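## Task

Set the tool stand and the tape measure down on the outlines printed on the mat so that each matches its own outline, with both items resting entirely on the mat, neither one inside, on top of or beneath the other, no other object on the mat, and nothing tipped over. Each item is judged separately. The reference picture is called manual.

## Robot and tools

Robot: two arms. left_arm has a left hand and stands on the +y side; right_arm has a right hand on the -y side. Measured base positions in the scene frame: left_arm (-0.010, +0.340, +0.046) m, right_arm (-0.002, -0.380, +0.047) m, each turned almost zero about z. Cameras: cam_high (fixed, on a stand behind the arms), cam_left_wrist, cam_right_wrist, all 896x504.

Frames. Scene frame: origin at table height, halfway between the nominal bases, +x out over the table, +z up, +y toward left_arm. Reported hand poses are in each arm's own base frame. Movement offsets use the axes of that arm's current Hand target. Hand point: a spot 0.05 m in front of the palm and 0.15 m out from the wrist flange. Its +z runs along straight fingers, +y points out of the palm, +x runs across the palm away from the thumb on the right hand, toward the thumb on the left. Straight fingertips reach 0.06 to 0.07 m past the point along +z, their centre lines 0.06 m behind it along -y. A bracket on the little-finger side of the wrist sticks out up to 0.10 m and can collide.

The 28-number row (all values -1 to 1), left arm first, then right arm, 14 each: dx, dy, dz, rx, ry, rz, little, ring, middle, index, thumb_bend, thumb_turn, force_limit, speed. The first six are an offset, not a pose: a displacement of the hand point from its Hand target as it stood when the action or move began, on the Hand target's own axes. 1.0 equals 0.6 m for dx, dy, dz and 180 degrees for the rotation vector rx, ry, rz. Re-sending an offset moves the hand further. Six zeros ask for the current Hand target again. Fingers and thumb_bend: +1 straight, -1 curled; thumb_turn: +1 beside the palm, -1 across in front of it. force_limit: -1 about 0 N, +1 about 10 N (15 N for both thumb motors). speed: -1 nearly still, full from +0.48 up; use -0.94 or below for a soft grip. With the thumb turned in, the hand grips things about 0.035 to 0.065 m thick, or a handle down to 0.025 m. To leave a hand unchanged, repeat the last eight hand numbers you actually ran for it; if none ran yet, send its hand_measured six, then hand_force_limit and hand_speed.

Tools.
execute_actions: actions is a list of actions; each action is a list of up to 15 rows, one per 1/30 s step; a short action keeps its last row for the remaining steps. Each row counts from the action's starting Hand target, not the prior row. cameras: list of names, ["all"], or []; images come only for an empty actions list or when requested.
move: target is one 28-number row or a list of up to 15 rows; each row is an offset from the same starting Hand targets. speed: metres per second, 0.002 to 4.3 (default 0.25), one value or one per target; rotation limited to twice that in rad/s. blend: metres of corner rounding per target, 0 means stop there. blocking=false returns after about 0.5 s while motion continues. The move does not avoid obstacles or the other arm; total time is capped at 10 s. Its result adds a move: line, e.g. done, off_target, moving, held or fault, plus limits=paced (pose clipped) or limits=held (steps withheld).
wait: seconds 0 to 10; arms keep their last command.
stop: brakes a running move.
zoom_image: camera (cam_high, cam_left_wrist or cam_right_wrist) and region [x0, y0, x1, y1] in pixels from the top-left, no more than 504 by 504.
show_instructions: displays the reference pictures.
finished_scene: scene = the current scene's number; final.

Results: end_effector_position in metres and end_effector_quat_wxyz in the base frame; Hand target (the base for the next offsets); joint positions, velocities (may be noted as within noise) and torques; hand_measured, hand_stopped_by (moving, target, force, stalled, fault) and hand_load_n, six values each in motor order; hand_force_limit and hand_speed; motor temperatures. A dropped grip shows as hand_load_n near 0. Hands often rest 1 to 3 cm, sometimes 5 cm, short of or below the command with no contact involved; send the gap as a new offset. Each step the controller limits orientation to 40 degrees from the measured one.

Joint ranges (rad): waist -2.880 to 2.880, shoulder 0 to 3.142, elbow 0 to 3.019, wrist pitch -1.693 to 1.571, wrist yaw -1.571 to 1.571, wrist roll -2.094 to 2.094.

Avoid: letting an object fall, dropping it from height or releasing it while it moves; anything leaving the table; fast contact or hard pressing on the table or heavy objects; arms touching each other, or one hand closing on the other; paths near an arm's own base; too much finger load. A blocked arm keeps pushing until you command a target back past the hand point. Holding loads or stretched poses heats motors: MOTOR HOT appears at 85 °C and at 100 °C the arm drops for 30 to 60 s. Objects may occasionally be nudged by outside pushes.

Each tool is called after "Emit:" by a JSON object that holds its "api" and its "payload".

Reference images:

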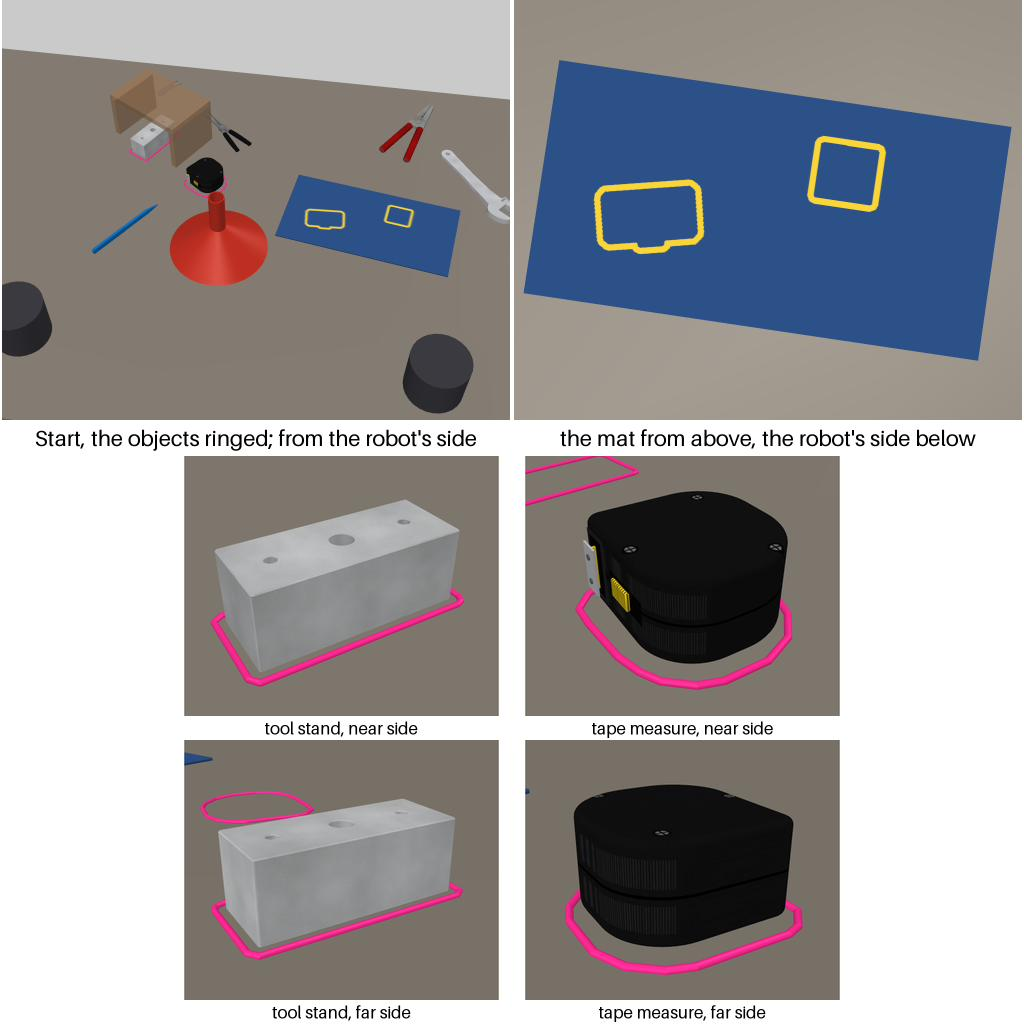

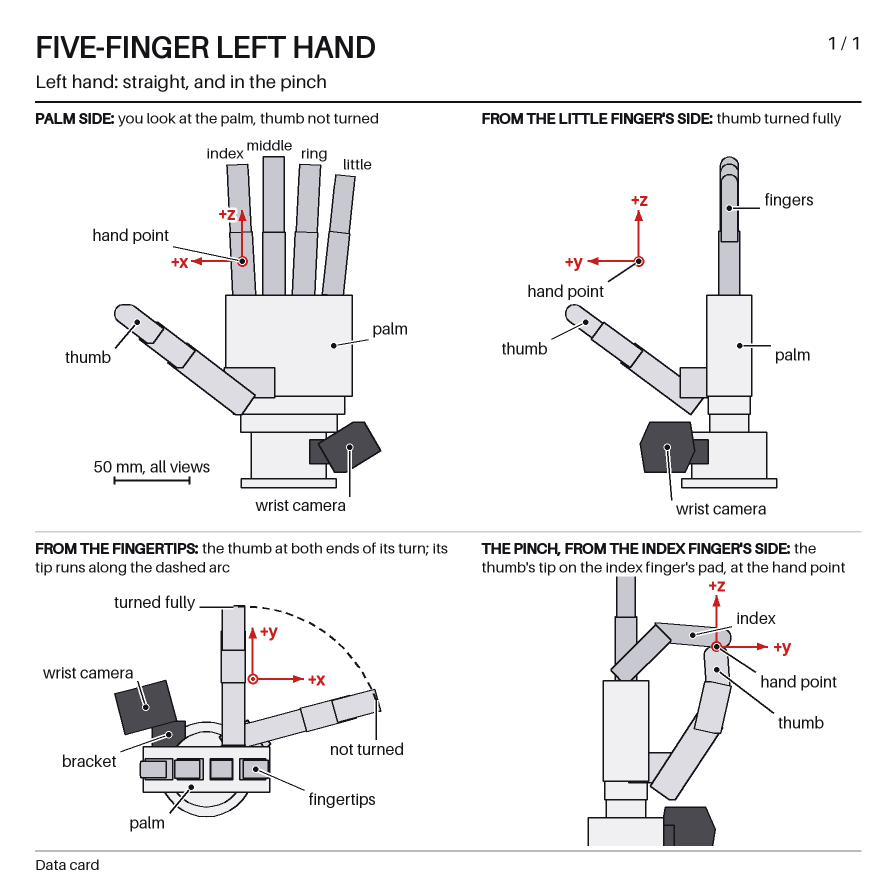

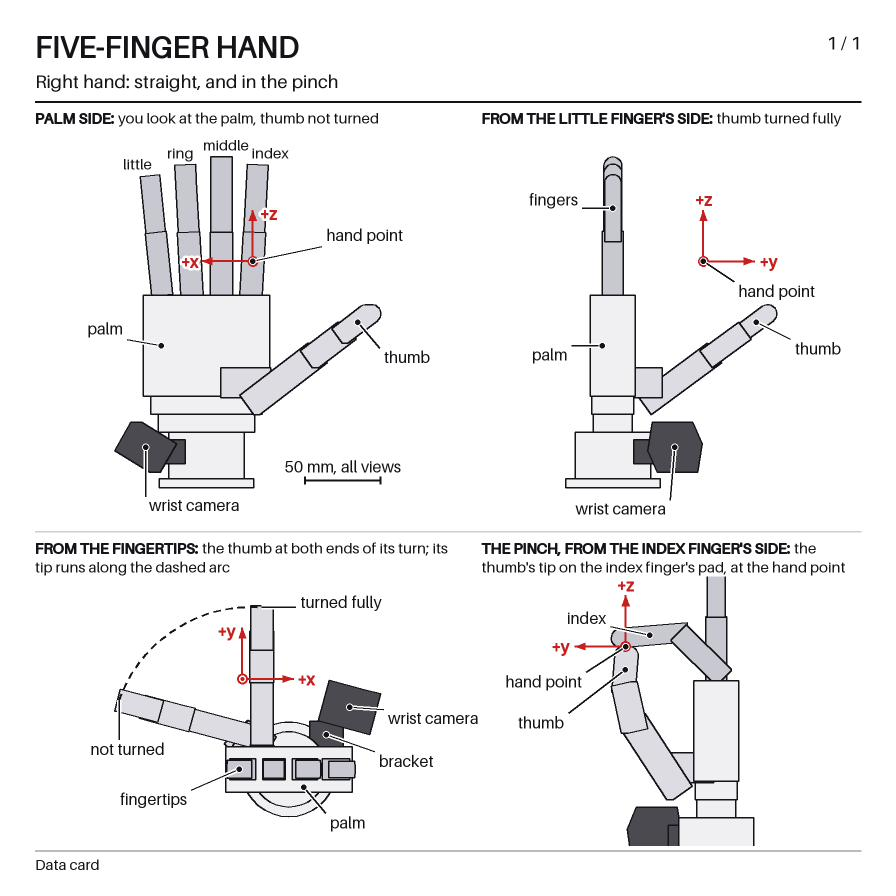

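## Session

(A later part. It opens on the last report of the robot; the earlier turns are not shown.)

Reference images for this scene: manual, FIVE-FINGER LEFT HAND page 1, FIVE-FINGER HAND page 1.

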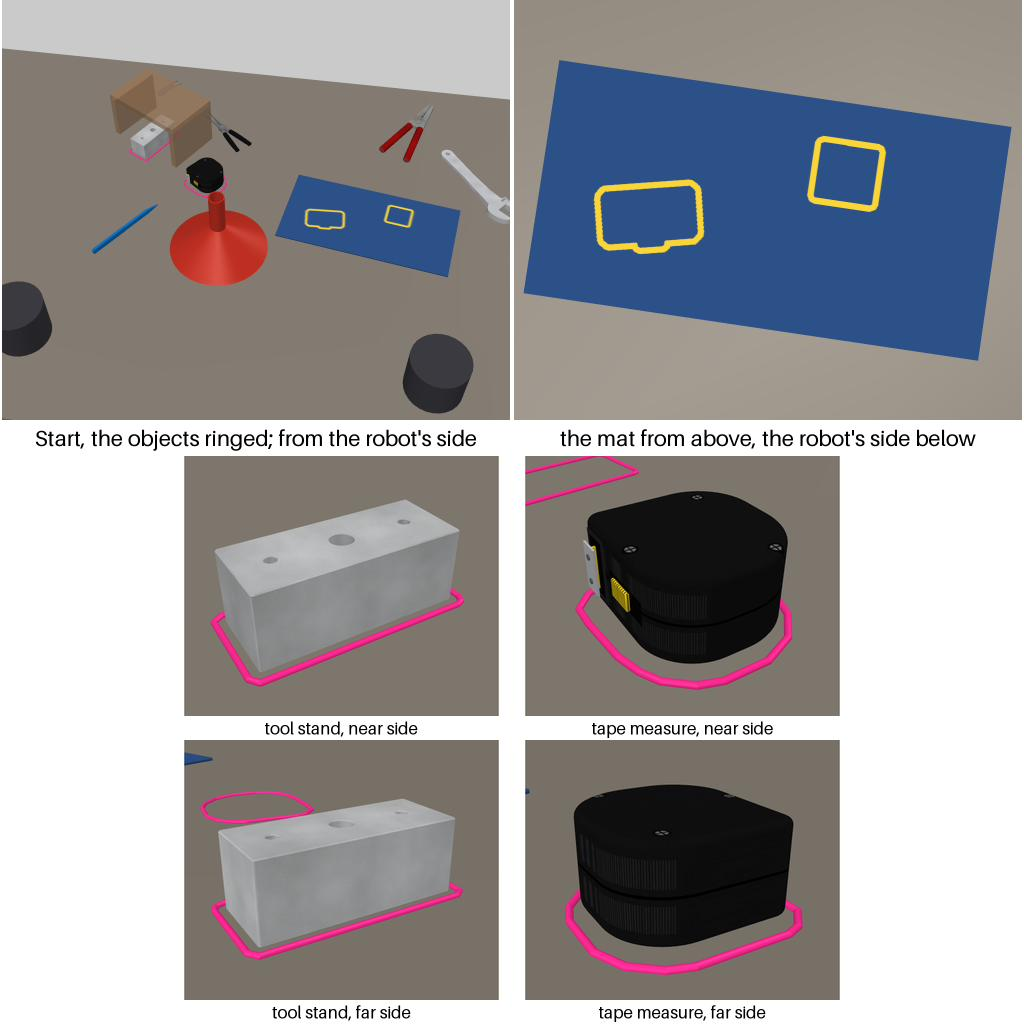

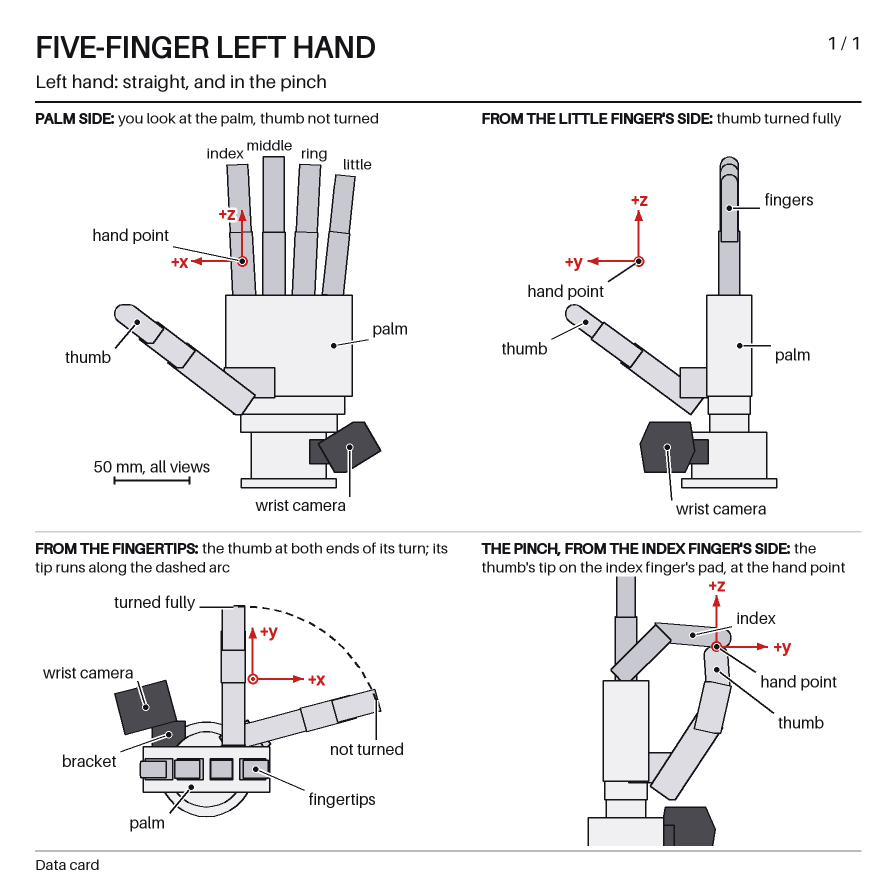

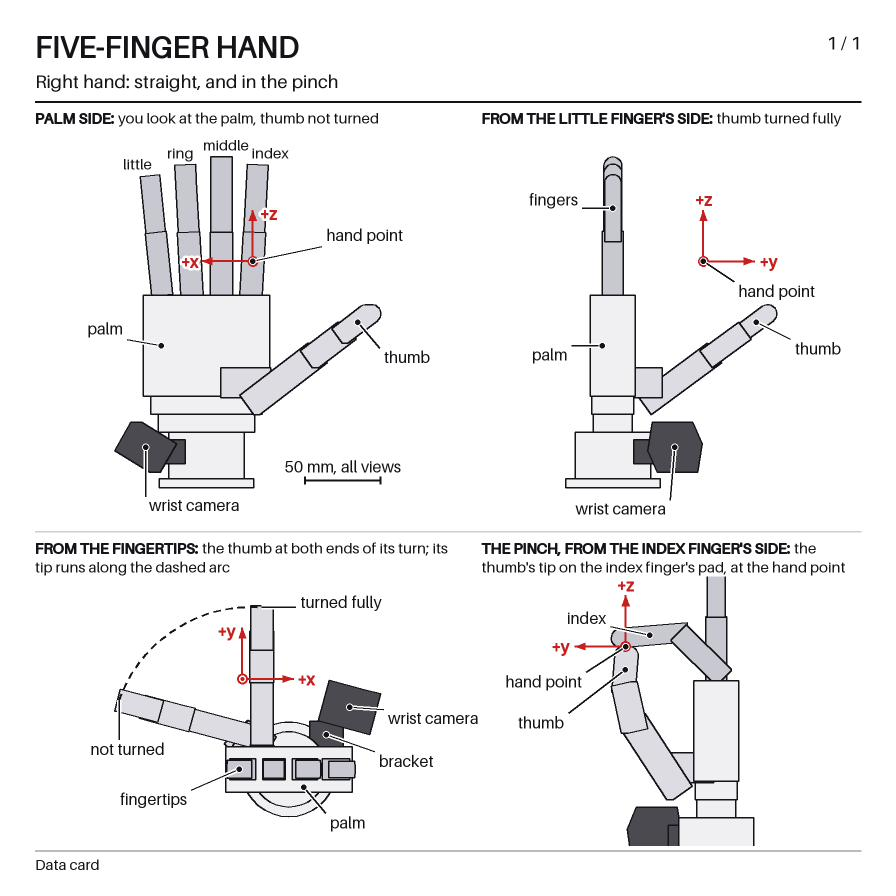

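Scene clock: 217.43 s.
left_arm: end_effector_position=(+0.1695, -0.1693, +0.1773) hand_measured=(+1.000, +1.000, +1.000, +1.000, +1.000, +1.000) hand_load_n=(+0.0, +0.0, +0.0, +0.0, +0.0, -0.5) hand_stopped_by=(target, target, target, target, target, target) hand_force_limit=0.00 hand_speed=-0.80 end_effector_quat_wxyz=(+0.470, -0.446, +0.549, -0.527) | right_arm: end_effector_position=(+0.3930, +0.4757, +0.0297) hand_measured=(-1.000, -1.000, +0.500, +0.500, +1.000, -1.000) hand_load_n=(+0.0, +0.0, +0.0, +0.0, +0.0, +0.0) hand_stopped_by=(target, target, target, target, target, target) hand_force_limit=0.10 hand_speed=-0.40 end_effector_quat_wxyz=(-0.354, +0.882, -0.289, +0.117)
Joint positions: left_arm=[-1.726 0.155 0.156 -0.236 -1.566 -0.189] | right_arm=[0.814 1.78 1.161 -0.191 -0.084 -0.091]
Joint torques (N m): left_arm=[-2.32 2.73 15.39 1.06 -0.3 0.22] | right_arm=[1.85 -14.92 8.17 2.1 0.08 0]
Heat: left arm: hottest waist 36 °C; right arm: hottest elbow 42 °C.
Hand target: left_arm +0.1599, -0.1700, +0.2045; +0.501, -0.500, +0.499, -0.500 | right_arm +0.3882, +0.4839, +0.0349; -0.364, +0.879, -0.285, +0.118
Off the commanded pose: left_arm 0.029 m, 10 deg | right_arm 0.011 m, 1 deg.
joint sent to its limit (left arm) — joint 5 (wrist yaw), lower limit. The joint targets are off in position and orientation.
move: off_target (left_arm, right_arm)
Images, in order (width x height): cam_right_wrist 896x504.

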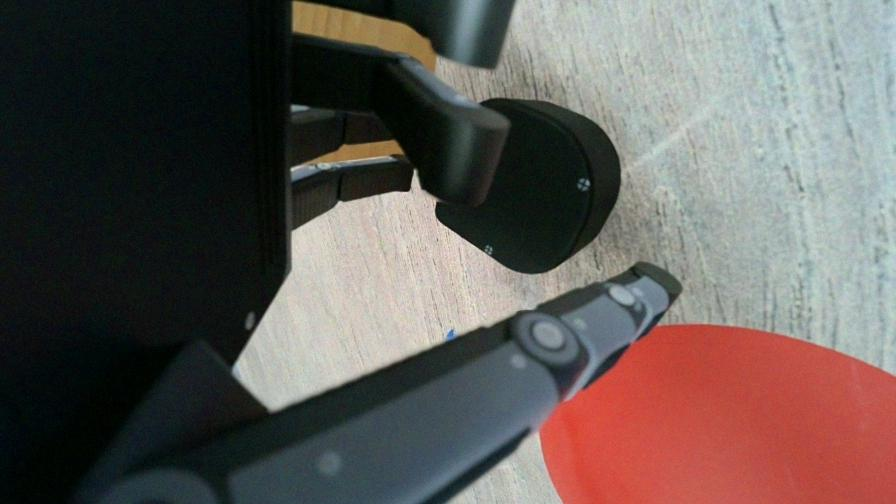

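Emit:
{"api": "move", "payload": {"target": [0,0,0,0,0,0,1,1,1,1,1,1,0.0,-0.8,-0.0037,0.0545,0.0538,0,0,0,-1,-1,0.5,0.5,1,-1,0.1,-0.4], "speed": 0.07, "cameras": ["cam_high","cam_right_wrist"]}}

Emit:
{"api": "zoom_image", "payload": {"camera": "cam_right_wrist", "region": [290, 0, 690, 300]}}

Emit:
{"api": "zoom_image", "payload": {"camera": "cam_high", "region": [440, 215, 540, 300]}}

Scene clock: 221.87 s.
left_arm: end_effector_position=(+0.1694, -0.1692, +0.1773) hand_measured=(+1.000, +1.000, +1.000, +1.000, +1.000, +1.000) hand_load_n=(+0.0, +0.0, +0.0, +0.0, +0.0, +0.0) hand_stopped_by=(target, target, target, target, target, target) hand_force_limit=0.00 hand_speed=-0.80 end_effector_quat_wxyz=(+0.470, -0.446, +0.549, -0.527) | right_arm: end_effector_position=(+0.3921, +0.4769, -0.0061) hand_measured=(-1.000, -1.000, +0.500, +0.500, +1.000, -1.000) hand_load_n=(+0.0, +0.0, +0.0, +0.0, +0.0, +0.0) hand_stopped_by=(target, target, target, target, target, target) hand_force_limit=0.10 hand_speed=-0.40 end_effector_quat_wxyz=(-0.361, +0.879, -0.288, +0.120)
Joint positions: left_arm=[-1.726 0.154 0.156 -0.236 -1.566 -0.188] | right_arm=[0.817 1.836 1.119 -0.076 -0.081 -0.087]
Joint torques (N m): left_arm=[-2.43 2.84 15.42 1.06 -0.29 0.25] | right_arm=[1.73 -13.51 7.95 2.19 0.06 0.01]
Heat: left arm: hottest waist 36 °C; right arm: hottest elbow 42 °C.
Hand target: left_arm +0.1599, -0.1700, +0.2045; +0.501, -0.500, +0.499, -0.500 | right_arm +0.3862, +0.4850, -0.0109; -0.364, +0.879, -0.285, +0.118
Off the commanded pose: left_arm 0.029 m, 10 deg | right_arm 0.011 m, 1 deg.
joint sent to its limit (left arm) — joint 5 (wrist yaw), lower limit. The joint targets are off in position and orientation.
move: off_target (left_arm, right_arm)
Images, in order (width x height): cam_high 896x504, cam_right_wrist 896x504.

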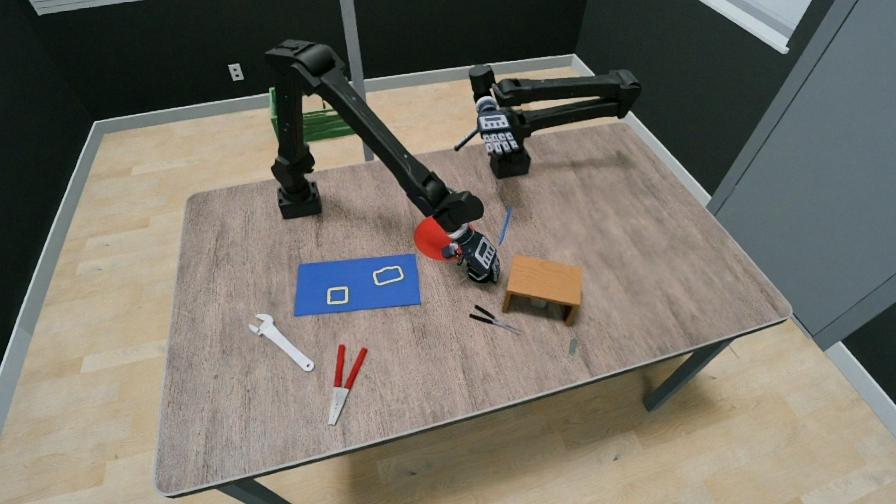

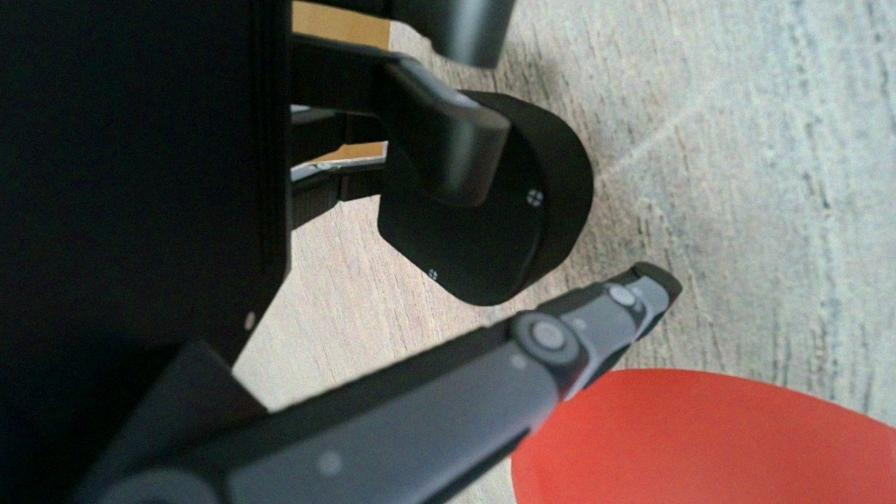

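Scaled by 1.260 from the camera's 896x504 image, which has a finer 1280x720 frame.

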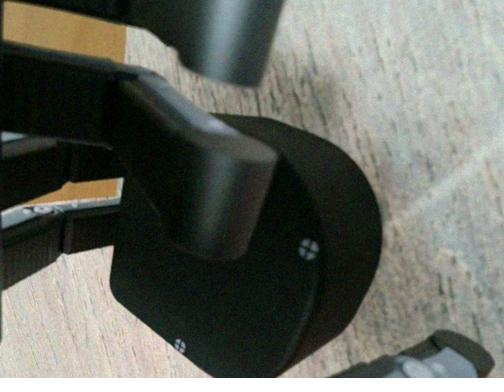

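Scaled by 5.040 from the camera's 896x504 image, which has a finer 1280x720 frame.

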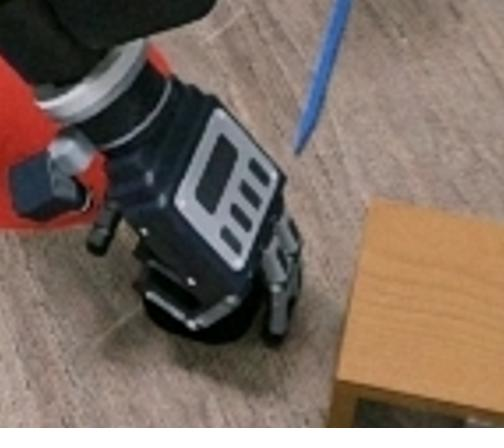

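Emit:
{"api": "move", "payload": {"target": [0,0,0,0,0,0,1,1,1,1,1,1,0.0,-0.8,-0.0013,0.0148,0.0135,0,0,0,-1,-1,0.5,0.5,1,-1,0.1,-0.4], "speed": 0.06}}

Emit:
{"api": "move", "payload": {"target": [0,0,0,0,0,0,1,1,1,1,1,1,0.0,-0.8,0,0,0,0,0,0,-1,-1,-0.3,-0.3,1,-1,0.1,-0.8], "cameras": ["cam_right_wrist"]}}

Scene clock: 225.47 s.
left_arm: end_effector_position=(+0.1694, -0.1692, +0.1774) hand_measured=(+1.000, +1.000, +1.000, +1.000, +1.000, +1.000) hand_load_n=(+0.0, -0.5, -0.5, +0.0, +0.0, -0.5) hand_stopped_by=(target, target, target, target, target, target) hand_force_limit=0.00 hand_speed=-0.80 end_effector_quat_wxyz=(+0.470, -0.446, +0.549, -0.527) | right_arm: end_effector_position=(+0.3937, +0.4791, -0.0120) hand_measured=(-1.000, -1.000, +0.500, +0.500, +1.000, -1.000) hand_load_n=(+0.0, +0.0, +0.0, +0.0, +0.0, +0.0) hand_stopped_by=(target, target, target, target, target, target) hand_force_limit=0.10 hand_speed=-0.40 end_effector_quat_wxyz=(-0.366, +0.877, -0.287, +0.123)
Joint positions: left_arm=[-1.726 0.154 0.156 -0.236 -1.566 -0.188] | right_arm=[0.818 1.849 1.113 -0.045 -0.08 -0.086]
Joint torques (N m): left_arm=[-2.37 2.61 15.39 1.06 -0.28 0.25] | right_arm=[1.67 -13.27 7.36 2.09 0.07 0]
Heat: left arm: hottest waist 36 °C; right arm: hottest elbow 42 °C.
Hand target: left_arm +0.1599, -0.1700, +0.2045; +0.501, -0.500, +0.499, -0.500 | right_arm +0.3853, +0.4850, -0.0230; -0.364, +0.879, -0.285, +0.118
Off the commanded pose: left_arm 0.029 m, 10 deg | right_arm 0.015 m, 1 deg.
joint sent to its limit (left arm) — joint 5 (wrist yaw), lower limit. The joint targets are off in position and orientation.
move: off_target (left_arm, right_arm)

Scene clock: 226.40 s.
left_arm: end_effector_position=(+0.1694, -0.1692, +0.1774) hand_measured=(+1.000, +1.000, +1.000, +1.000, +1.000, +1.000) hand_load_n=(+0.0, +0.0, +0.0, -0.5, +0.0, +0.0) hand_stopped_by=(target, target, target, target, target, target) hand_force_limit=0.00 hand_speed=-0.80 end_effector_quat_wxyz=(+0.470, -0.446, +0.549, -0.527) | right_arm: end_effector_position=(+0.3940, +0.4801, -0.0126) hand_measured=(-1.000, -1.000, +0.136, +0.136, +1.000, -1.000) hand_load_n=(+0.0, +0.0, +8.5, +10.0, +2.5, -1.0) hand_stopped_by=(target, target, force, force, target, target) hand_force_limit=0.10 hand_speed=-0.80 end_effector_quat_wxyz=(-0.368, +0.876, -0.287, +0.123)
Joint positions: left_arm=[-1.726 0.154 0.156 -0.236 -1.566 -0.188] | right_arm=[0.818 1.851 1.113 -0.039 -0.08 -0.085]
Joint torques (N m): left_arm=[-2.43 2.9 15.39 1.05 -0.3 0.25] | right_arm=[1.26 -13.45 7.39 1.8 0.05 0]
Heat: left arm: hottest waist 36 °C; right arm: hottest elbow 42 °C.
Hand target: left_arm +0.1599, -0.1700, +0.2045; +0.501, -0.500, +0.499, -0.500 | right_arm +0.3852, +0.4851, -0.0230; -0.364, +0.879, -0.285, +0.118
Off the commanded pose: left_arm 0.029 m, 10 deg | right_arm 0.014 m, 1 deg.
joint sent to its limit (left arm) — joint 5 (wrist yaw), lower limit. The joint targets are off in position and orientation.
move: off_target (left_arm, right_arm)
Images, in order (width x height): cam_right_wrist 896x504.

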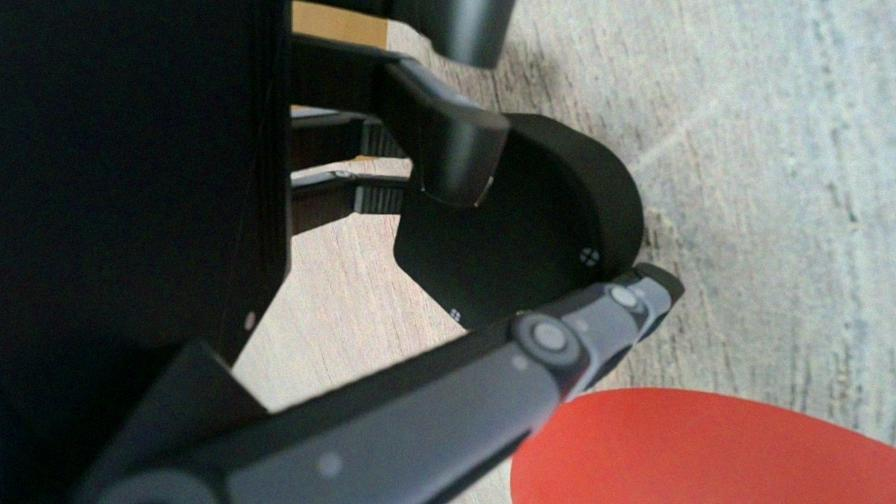

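Emit:
{"api": "move", "payload": {"target": [0,0,0,0,0,0,1,1,1,1,1,1,0.0,-0.8,0,-0.0943,-0.0943,0,0,0,-1,-1,-0.3,-0.3,1,-1,0.1,-0.8], "speed": 0.08, "cameras": ["cam_high","cam_right_wrist"]}}

Emit:
{"api": "zoom_image", "payload": {"camera": "cam_high", "region": [440, 215, 540, 300]}}

Scene clock: 231.27 s.
left_arm: end_effector_position=(+0.1694, -0.1692, +0.1774) hand_measured=(+1.000, +1.000, +1.000, +1.000, +1.000, +1.000) hand_load_n=(+0.0, +0.0, +0.0, +0.0, +0.0, -0.5) hand_stopped_by=(target, target, target, target, target, target) hand_force_limit=0.00 hand_speed=-0.80 end_effector_quat_wxyz=(+0.470, -0.446, +0.549, -0.527) | right_arm: end_effector_position=(+0.3769, +0.4618, +0.0277) hand_measured=(-1.000, -1.000, +0.136, +0.136, +1.000, -1.000) hand_load_n=(+0.0, +0.0, +8.5, +10.0, +2.5, -0.5) hand_stopped_by=(target, target, force, force, target, target) hand_force_limit=0.10 hand_speed=-0.80 end_effector_quat_wxyz=(-0.340, +0.887, -0.293, +0.111)
Joint positions: left_arm=[-1.726 0.154 0.156 -0.236 -1.566 -0.188] | right_arm=[0.818 1.747 1.122 -0.218 -0.079 -0.085]
Joint torques (N m): left_arm=[-2.37 3.02 15.36 1.07 -0.29 0.24] | right_arm=[2.08 -15.09 12.79 1.05 0.04 -0.03]
Heat: left arm: hottest elbow 37 °C; right arm: hottest elbow 41 °C.
Hand target: left_arm +0.1599, -0.1700, +0.2045; +0.501, -0.500, +0.499, -0.500 | right_arm +0.3851, +0.4850, +0.0570; -0.364, +0.879, -0.285, +0.118
Off the commanded pose: left_arm 0.029 m, 10 deg | right_arm 0.038 m, 3 deg.
joint sent to its limit (left arm) — joint 5 (wrist yaw), lower limit. The joint targets are off in position and orientation.
move: off_target (left_arm, right_arm)
Images, in order (width x height): cam_high 896x504, cam_right_wrist 896x504.

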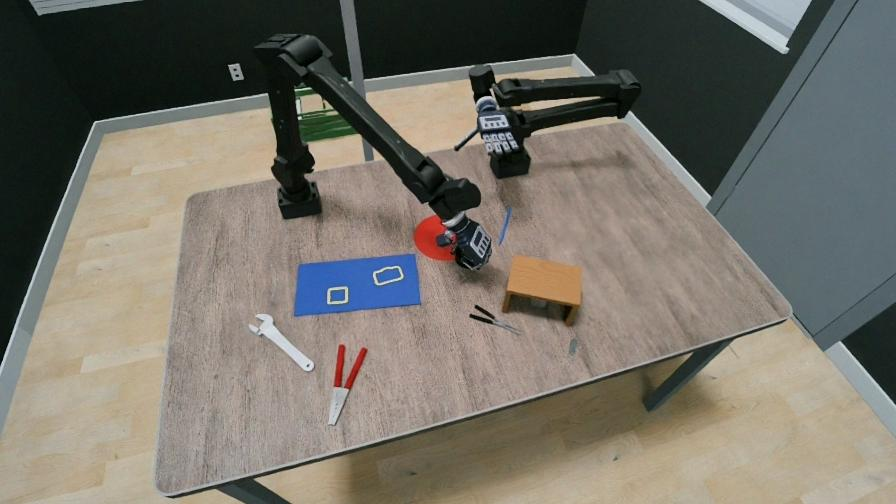

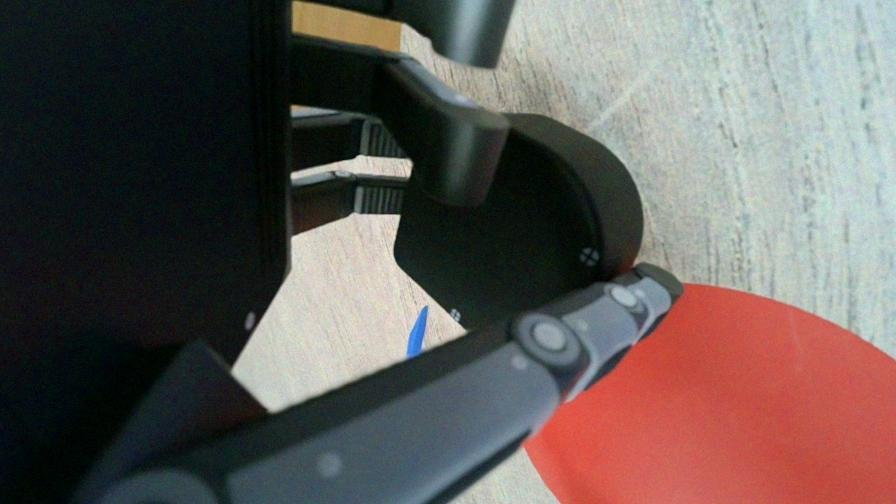

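Scaled by 5.040 from the camera's 896x504 image, which has a finer 1280x720 frame.

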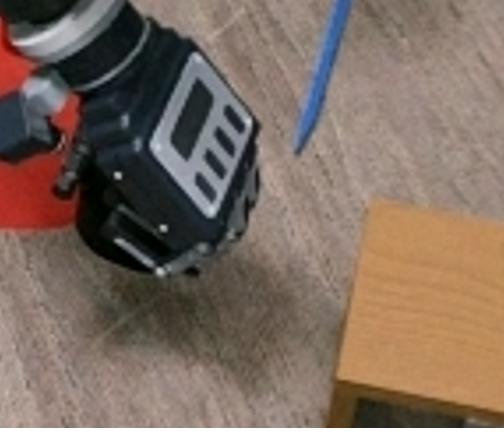

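Emit:
{"api": "move", "payload": {"target": [0,0,0,0,0,0,1,1,1,1,1,1,0.0,-0.8,0,-0.2,-0.2,0,0,0,-1,-1,-0.3,-0.3,1,-1,0.1,-0.8], "speed": 0.15, "cameras": ["cam_high"]}}

Scene clock: 262.63 s.
left_arm: end_effector_position=(+0.1694, -0.1692, +0.1774) hand_measured=(+1.000, +1.000, +1.000, +1.000, +1.000, +1.000) hand_load_n=(+0.0, +0.0, +0.0, -0.5, +0.0, +0.0) hand_stopped_by=(target, target, target, target, target, target) hand_force_limit=0.00 hand_speed=-0.80 end_effector_quat_wxyz=(+0.470, -0.446, +0.549, -0.527) | right_arm: end_effector_position=(+0.3819, +0.4670, +0.1966) hand_measured=(-1.000, -1.000, +0.136, +0.136, +1.000, -1.000) hand_load_n=(+0.0, +0.0, +8.5, +10.0, +2.5, -1.0) hand_stopped_by=(target, target, force, force, target, target) hand_force_limit=0.10 hand_speed=-0.80 end_effector_quat_wxyz=(-0.342, +0.886, -0.292, +0.112)
Joint positions: left_arm=[-1.726 0.154 0.156 -0.236 -1.566 -0.188] | right_arm=[0.818 1.587 1.397 -0.65 -0.079 -0.085]
Joint torques (N m): left_arm=[-2.49 2.84 15.41 1.05 -0.3 0.25] | right_arm=[1.79 -13.86 14.94 0.92 0.02 0.01]
Heat: left arm: hottest elbow 38 °C; right arm: hottest elbow 45 °C.
Hand target: left_arm +0.1599, -0.1700, +0.2045; +0.501, -0.500, +0.499, -0.500 | right_arm +0.3850, +0.4850, +0.2269; -0.364, +0.879, -0.285, +0.118
Off the commanded pose: left_arm 0.029 m, 10 deg | right_arm 0.035 m, 3 deg.
joint sent to its limit (left arm) — joint 5 (wrist yaw), lower limit. The joint targets are off in position and orientation.
move: off_target (left_arm, right_arm)
Images, in order (width x height): cam_high 896x504.

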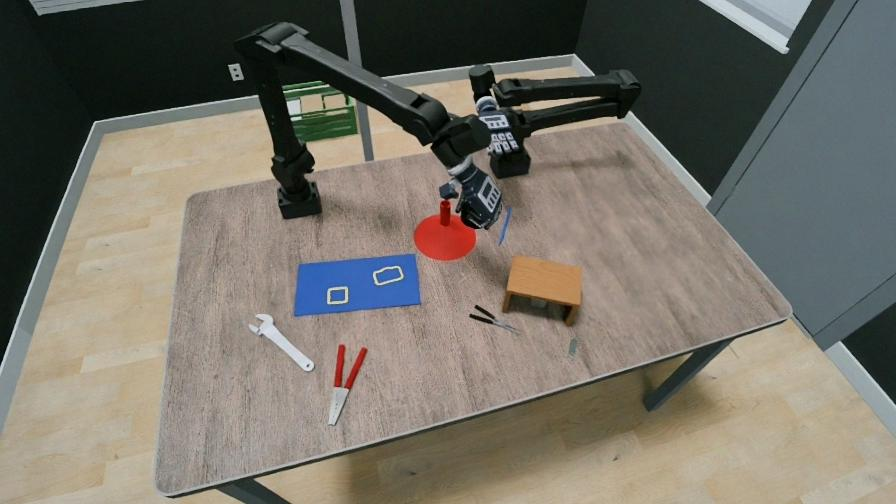

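Emit:
{"api": "move", "payload": {"target": [[0,0,0,0,0,0,1,1,1,1,1,1,0.0,-0.8,0.345,0.092,-0.123,0,0.0825,0.0826,-1,-1,-0.3,-0.3,1,-1,0.1,-0.8],[0,0,0,0,0,0,1,1,1,1,1,1,0.0,-0.8,0.353,0.076,-0.130,-0.2034,0.4599,-0.1041,-1,-1,-0.3,-0.3,1,-1,0.1,-0.8]], "speed": 0.25, "cameras": ["cam_high"]}}

Scene clock: 279.40 s.
left_arm: end_effector_position=(+0.1694, -0.1692, +0.1774) hand_measured=(+1.000, +1.000, +1.000, +1.000, +1.000, +1.000) hand_load_n=(+0.0, +0.0, +0.0, -0.5, +0.0, -0.5) hand_stopped_by=(target, target, target, target, target, target) hand_force_limit=0.00 hand_speed=-0.80 end_effector_quat_wxyz=(+0.470, -0.446, +0.549, -0.527) | right_arm: end_effector_position=(+0.5015, +0.2778, +0.2378) hand_measured=(-1.000, -1.000, +0.136, +0.136, +1.000, -1.000) hand_load_n=(+0.0, +0.0, +8.5, +10.0, +2.5, +0.5) hand_stopped_by=(target, target, force, force, target, target) hand_force_limit=0.10 hand_speed=-0.80 end_effector_quat_wxyz=(+0.209, +0.682, -0.334, +0.616)
Joint positions: left_arm=[-1.726 0.154 0.156 -0.236 -1.566 -0.188] | right_arm=[0.832 2.028 1.86 -1.674 1.411 0.402]
Joint torques (N m): left_arm=[-2.43 2.67 15.41 1.07 -0.29 0.25] | right_arm=[1.61 -17.08 12.85 -0.9 1.07 -0.1]
Heat: left arm: hottest elbow 39 °C; right arm: hottest elbow 46 °C.
Hand target: left_arm +0.1599, -0.1700, +0.2045; +0.501, -0.500, +0.499, -0.500 | right_arm +0.5053, +0.2898, +0.2497; +0.201, +0.677, -0.338, +0.622
Off the commanded pose: left_arm 0.029 m, 10 deg | right_arm 0.017 m, 1 deg.
joint sent to its limit (left arm) — joint 5 (wrist yaw), lower limit. The joint targets are off in position and orientation.
joint sent to its limit (right arm) — joint 4 (wrist pitch), lower limit. The joint targets still meet the commanded pose.
move: off_target (left_arm, right_arm)
Images, in order (width x height): cam_high 896x504.

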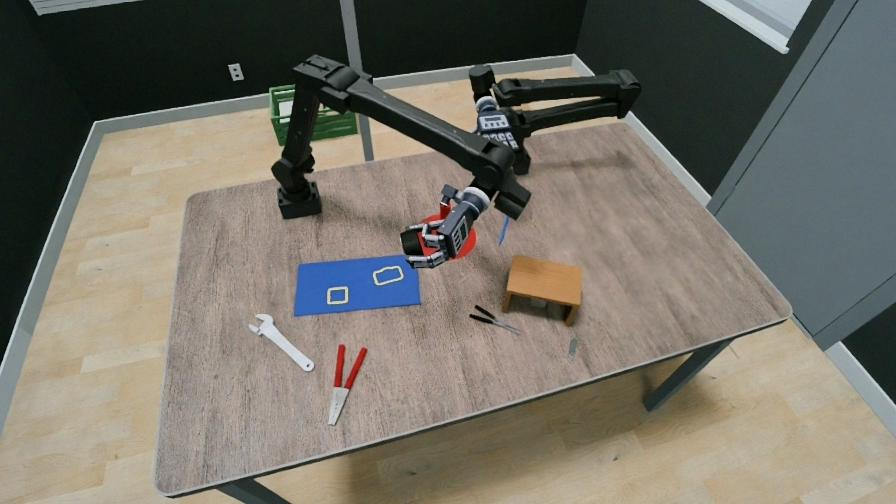

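Emit:
{"api": "zoom_image", "payload": {"camera": "cam_high", "region": [380, 180, 540, 280]}}

Emit:
{"api": "zoom_image", "payload": {"camera": "cam_high", "region": [395, 218, 459, 276]}}

Scaled by 3.150 from the camera's 896x504 image, which has a finer 1280x720 frame.

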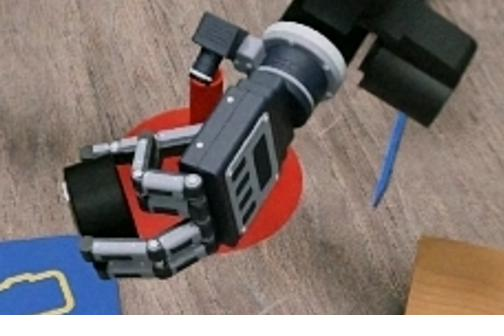

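Scaled by 7.875 from the camera's 896x504 image, which has a finer 1280x720 frame.

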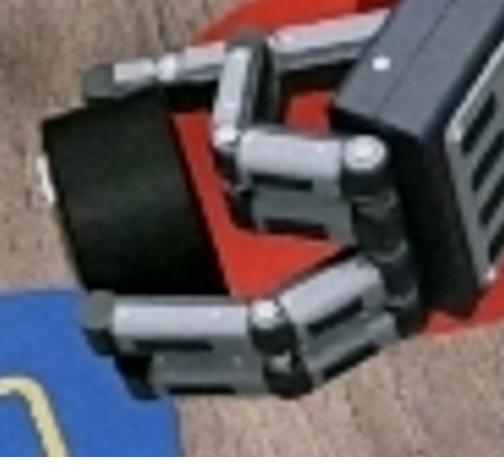

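Emit:
{"api": "move", "payload": {"target": [0,0,0,0,0,0,1,1,1,1,1,1,0.0,-0.8,-0.33,0.0233,0.047,0,0,0,-1,-1,-0.3,-0.3,1,-1,0.1,-0.8], "speed": 0.15, "cameras": ["cam_high"]}}

Emit:
{"api": "zoom_image", "payload": {"camera": "cam_high", "region": [395, 250, 521, 340]}}

Scene clock: 286.47 s.
left_arm: end_effector_position=(+0.1694, -0.1692, +0.1774) hand_measured=(+1.000, +1.000, +1.000, +1.000, +1.000, +1.000) hand_load_n=(+0.0, +0.0, +0.0, +0.0, +0.0, +0.0) hand_stopped_by=(target, target, target, target, target, target) hand_force_limit=0.00 hand_speed=-0.80 end_effector_quat_wxyz=(+0.470, -0.446, +0.549, -0.527) | right_arm: end_effector_position=(+0.5172, +0.2959, +0.0542) hand_measured=(-1.000, -1.000, +0.136, +0.136, +1.000, -1.000) hand_load_n=(+0.0, +0.0, +8.0, +10.0, +2.5, +0.0) hand_stopped_by=(target, target, force, force, target, target) hand_force_limit=0.10 hand_speed=-0.80 end_effector_quat_wxyz=(+0.201, +0.676, -0.346, +0.619)
Joint positions: left_arm=[-1.726 0.154 0.156 -0.236 -1.566 -0.188] | right_arm=[0.832 2.271 1.773 -1.384 1.41 0.475]
Joint torques (N m): left_arm=[-2.49 2.9 15.38 1.09 -0.29 0.26] | right_arm=[0.97 -18.08 7.65 -0.27 1.13 -0.19]
Heat: left arm: hottest elbow 39 °C; right arm: hottest elbow 45 °C.
Hand target: left_arm +0.1599, -0.1700, +0.2045; +0.501, -0.500, +0.499, -0.500 | right_arm +0.5157, +0.3018, +0.0498; +0.201, +0.677, -0.338, +0.622
Off the commanded pose: left_arm 0.029 m, 10 deg | right_arm 0.007 m, 1 deg.
joint sent to its limit (left arm) — joint 5 (wrist yaw), lower limit. The joint targets are off in position and orientation.
move: off_target (left_arm)
Images, in order (width x height): cam_high 896x504.

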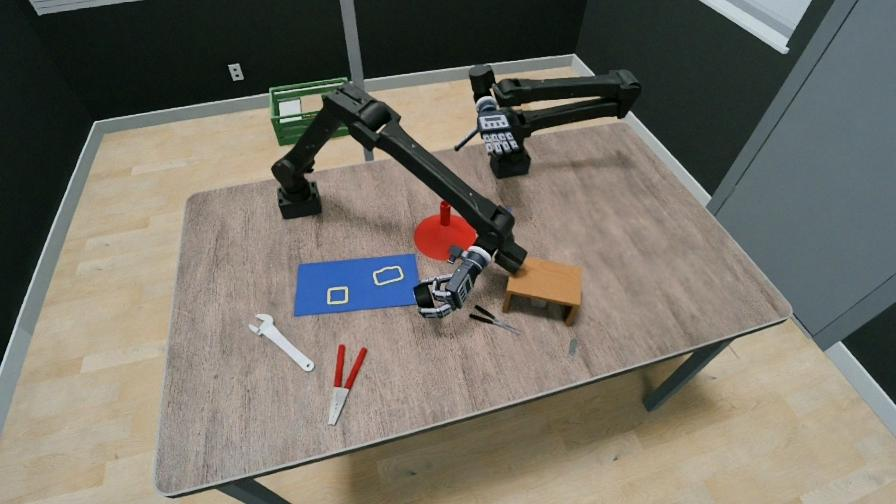

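Scaled by 4.000 from the camera's 896x504 image, which has a finer 1280x720 frame.

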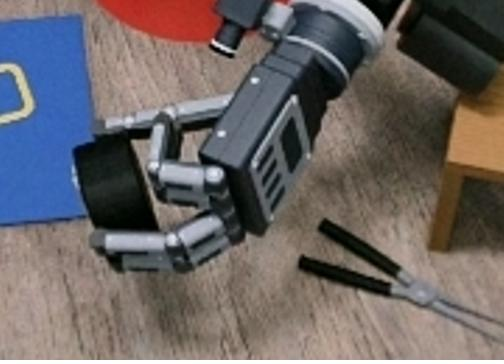

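Emit:
{"api": "move", "payload": {"target": [[0,0,0,0,0,0,1,1,1,1,1,1,0.0,-0.8,0.062,0.081,0.105,0,0,0,-1,-1,-0.3,-0.3,1,-1,0.1,-0.8],[0,0,0,0,0,0,1,1,1,1,1,1,0.0,-0.8,-0.03,0.0985,0.122,0,0,0,-1,-1,-0.3,-0.3,1,-1,0.1,-0.8]], "speed": [0.15,0.08], "cameras": ["cam_high"]}}

Emit:
{"api": "zoom_image", "payload": {"camera": "cam_high", "region": [375, 250, 535, 350]}}

Scene clock: 299.57 s.
left_arm: end_effector_position=(+0.1694, -0.1692, +0.1774) hand_measured=(+1.000, +1.000, +1.000, +1.000, +1.000, +1.000) hand_load_n=(+0.0, +0.0, +0.0, +0.0, +0.0, +0.0) hand_stopped_by=(target, target, target, target, target, target) hand_force_limit=0.00 hand_speed=-0.80 end_effector_quat_wxyz=(+0.470, -0.446, +0.549, -0.527) | right_arm: end_effector_position=(+0.5251, +0.2154, +0.0128) hand_measured=(-1.000, -1.000, +0.136, +0.136, +1.000, -1.000) hand_load_n=(+0.0, +0.0, +8.5, +10.0, +2.5, +0.5) hand_stopped_by=(target, target, force, force, target, target) hand_force_limit=0.10 hand_speed=-0.80 end_effector_quat_wxyz=(+0.197, +0.677, -0.342, +0.621)
Joint positions: left_arm=[-1.726 0.154 0.156 -0.236 -1.566 -0.188] | right_arm=[0.73 2.118 1.337 -0.385 1.406 -0.249]
Joint torques (N m): left_arm=[-2.43 2.73 15.42 1.05 -0.29 0.26] | right_arm=[0.26 -17.08 6.56 1.02 1 -0.23]
Heat: left arm: hottest elbow 39 °C; right arm: hottest elbow 44 °C.
Hand target: left_arm +0.1599, -0.1700, +0.2045; +0.501, -0.500, +0.499, -0.500 | right_arm +0.5256, +0.2140, +0.0126; +0.201, +0.677, -0.338, +0.622
Off the commanded pose: left_arm 0.029 m, 10 deg | right_arm 0.001 m, 1 deg.
joint sent to its limit (left arm) — joint 5 (wrist yaw), lower limit. The joint targets are off in position and orientation.
move: off_target (left_arm)
Images, in order (width x height): cam_high 896x504.

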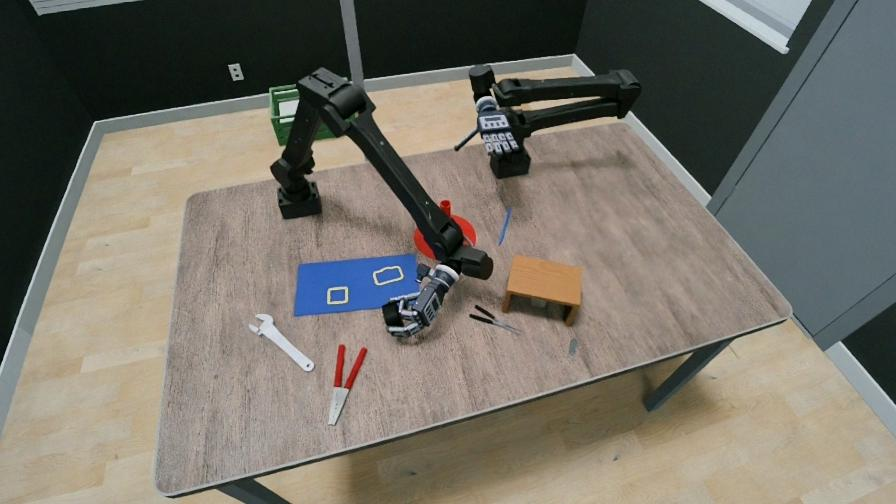

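Scaled by 3.150 from the camera's 896x504 image, which has a finer 1280x720 frame.

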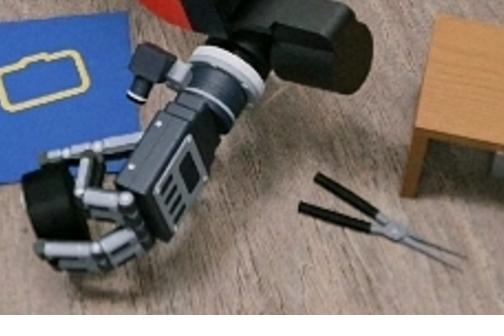

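Emit:
{"api": "move", "payload": {"target": [0,0,0,0,0,0,1,1,1,1,1,1,0.0,-0.8,-0.0456,0.0069,0.0069,0,0,0,-1,-1,-0.3,-0.3,1,-1,0.1,-0.8], "speed": 0.05, "cameras": ["cam_high"]}}

Emit:
{"api": "zoom_image", "payload": {"camera": "cam_high", "region": [370, 280, 450, 350]}}

Scene clock: 303.30 s.
left_arm: end_effector_position=(+0.1694, -0.1692, +0.1774) hand_measured=(+1.000, +1.000, +1.000, +1.000, +1.000, +1.000) hand_load_n=(+0.0, +0.0, +0.0, -0.5, +0.0, +0.0) hand_stopped_by=(target, target, target, target, target, target) hand_force_limit=0.00 hand_speed=-0.80 end_effector_quat_wxyz=(+0.470, -0.446, +0.549, -0.527) | right_arm: end_effector_position=(+0.5252, +0.2154, -0.0135) hand_measured=(-1.000, -1.000, +0.136, +0.136, +1.000, -1.000) hand_load_n=(+0.0, +0.0, +8.5, +10.0, +2.5, +0.5) hand_stopped_by=(target, target, force, force, target, target) hand_force_limit=0.10 hand_speed=-0.80 end_effector_quat_wxyz=(+0.196, +0.677, -0.342, +0.622)
Joint positions: left_arm=[-1.726 0.154 0.156 -0.236 -1.566 -0.188] | right_arm=[0.73 2.166 1.333 -0.325 1.406 -0.255]
Joint torques (N m): left_arm=[-2.2 2.9 15.39 1.06 -0.3 0.24] | right_arm=[0.85 -16.44 6.37 1.07 0.98 -0.24]
Heat: left arm: hottest elbow 39 °C; right arm: hottest elbow 43 °C.
Hand target: left_arm +0.1599, -0.1700, +0.2045; +0.501, -0.500, +0.499, -0.500 | right_arm +0.5257, +0.2141, -0.0153; +0.201, +0.677, -0.338, +0.622
Off the commanded pose: left_arm 0.029 m, 10 deg | right_arm 0.002 m, 1 deg.
joint sent to its limit (left arm) — joint 5 (wrist yaw), lower limit. The joint targets are off in position and orientation.
move: off_target (left_arm)
Images, in order (width x height): cam_high 896x504.

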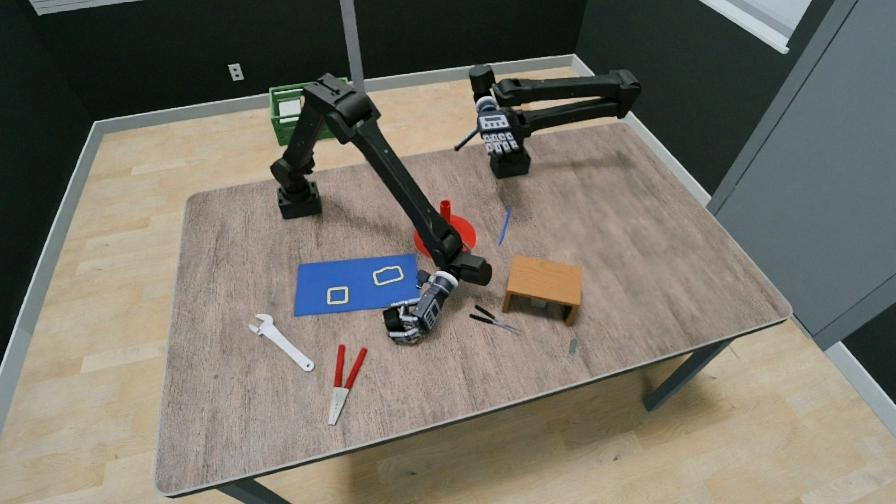

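Scaled by 6.300 from the camera's 896x504 image, which has a finer 1280x720 frame.

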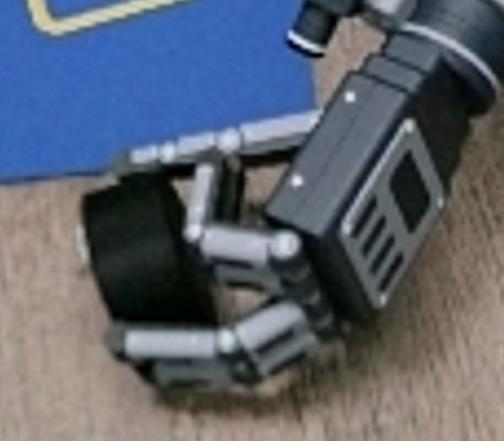

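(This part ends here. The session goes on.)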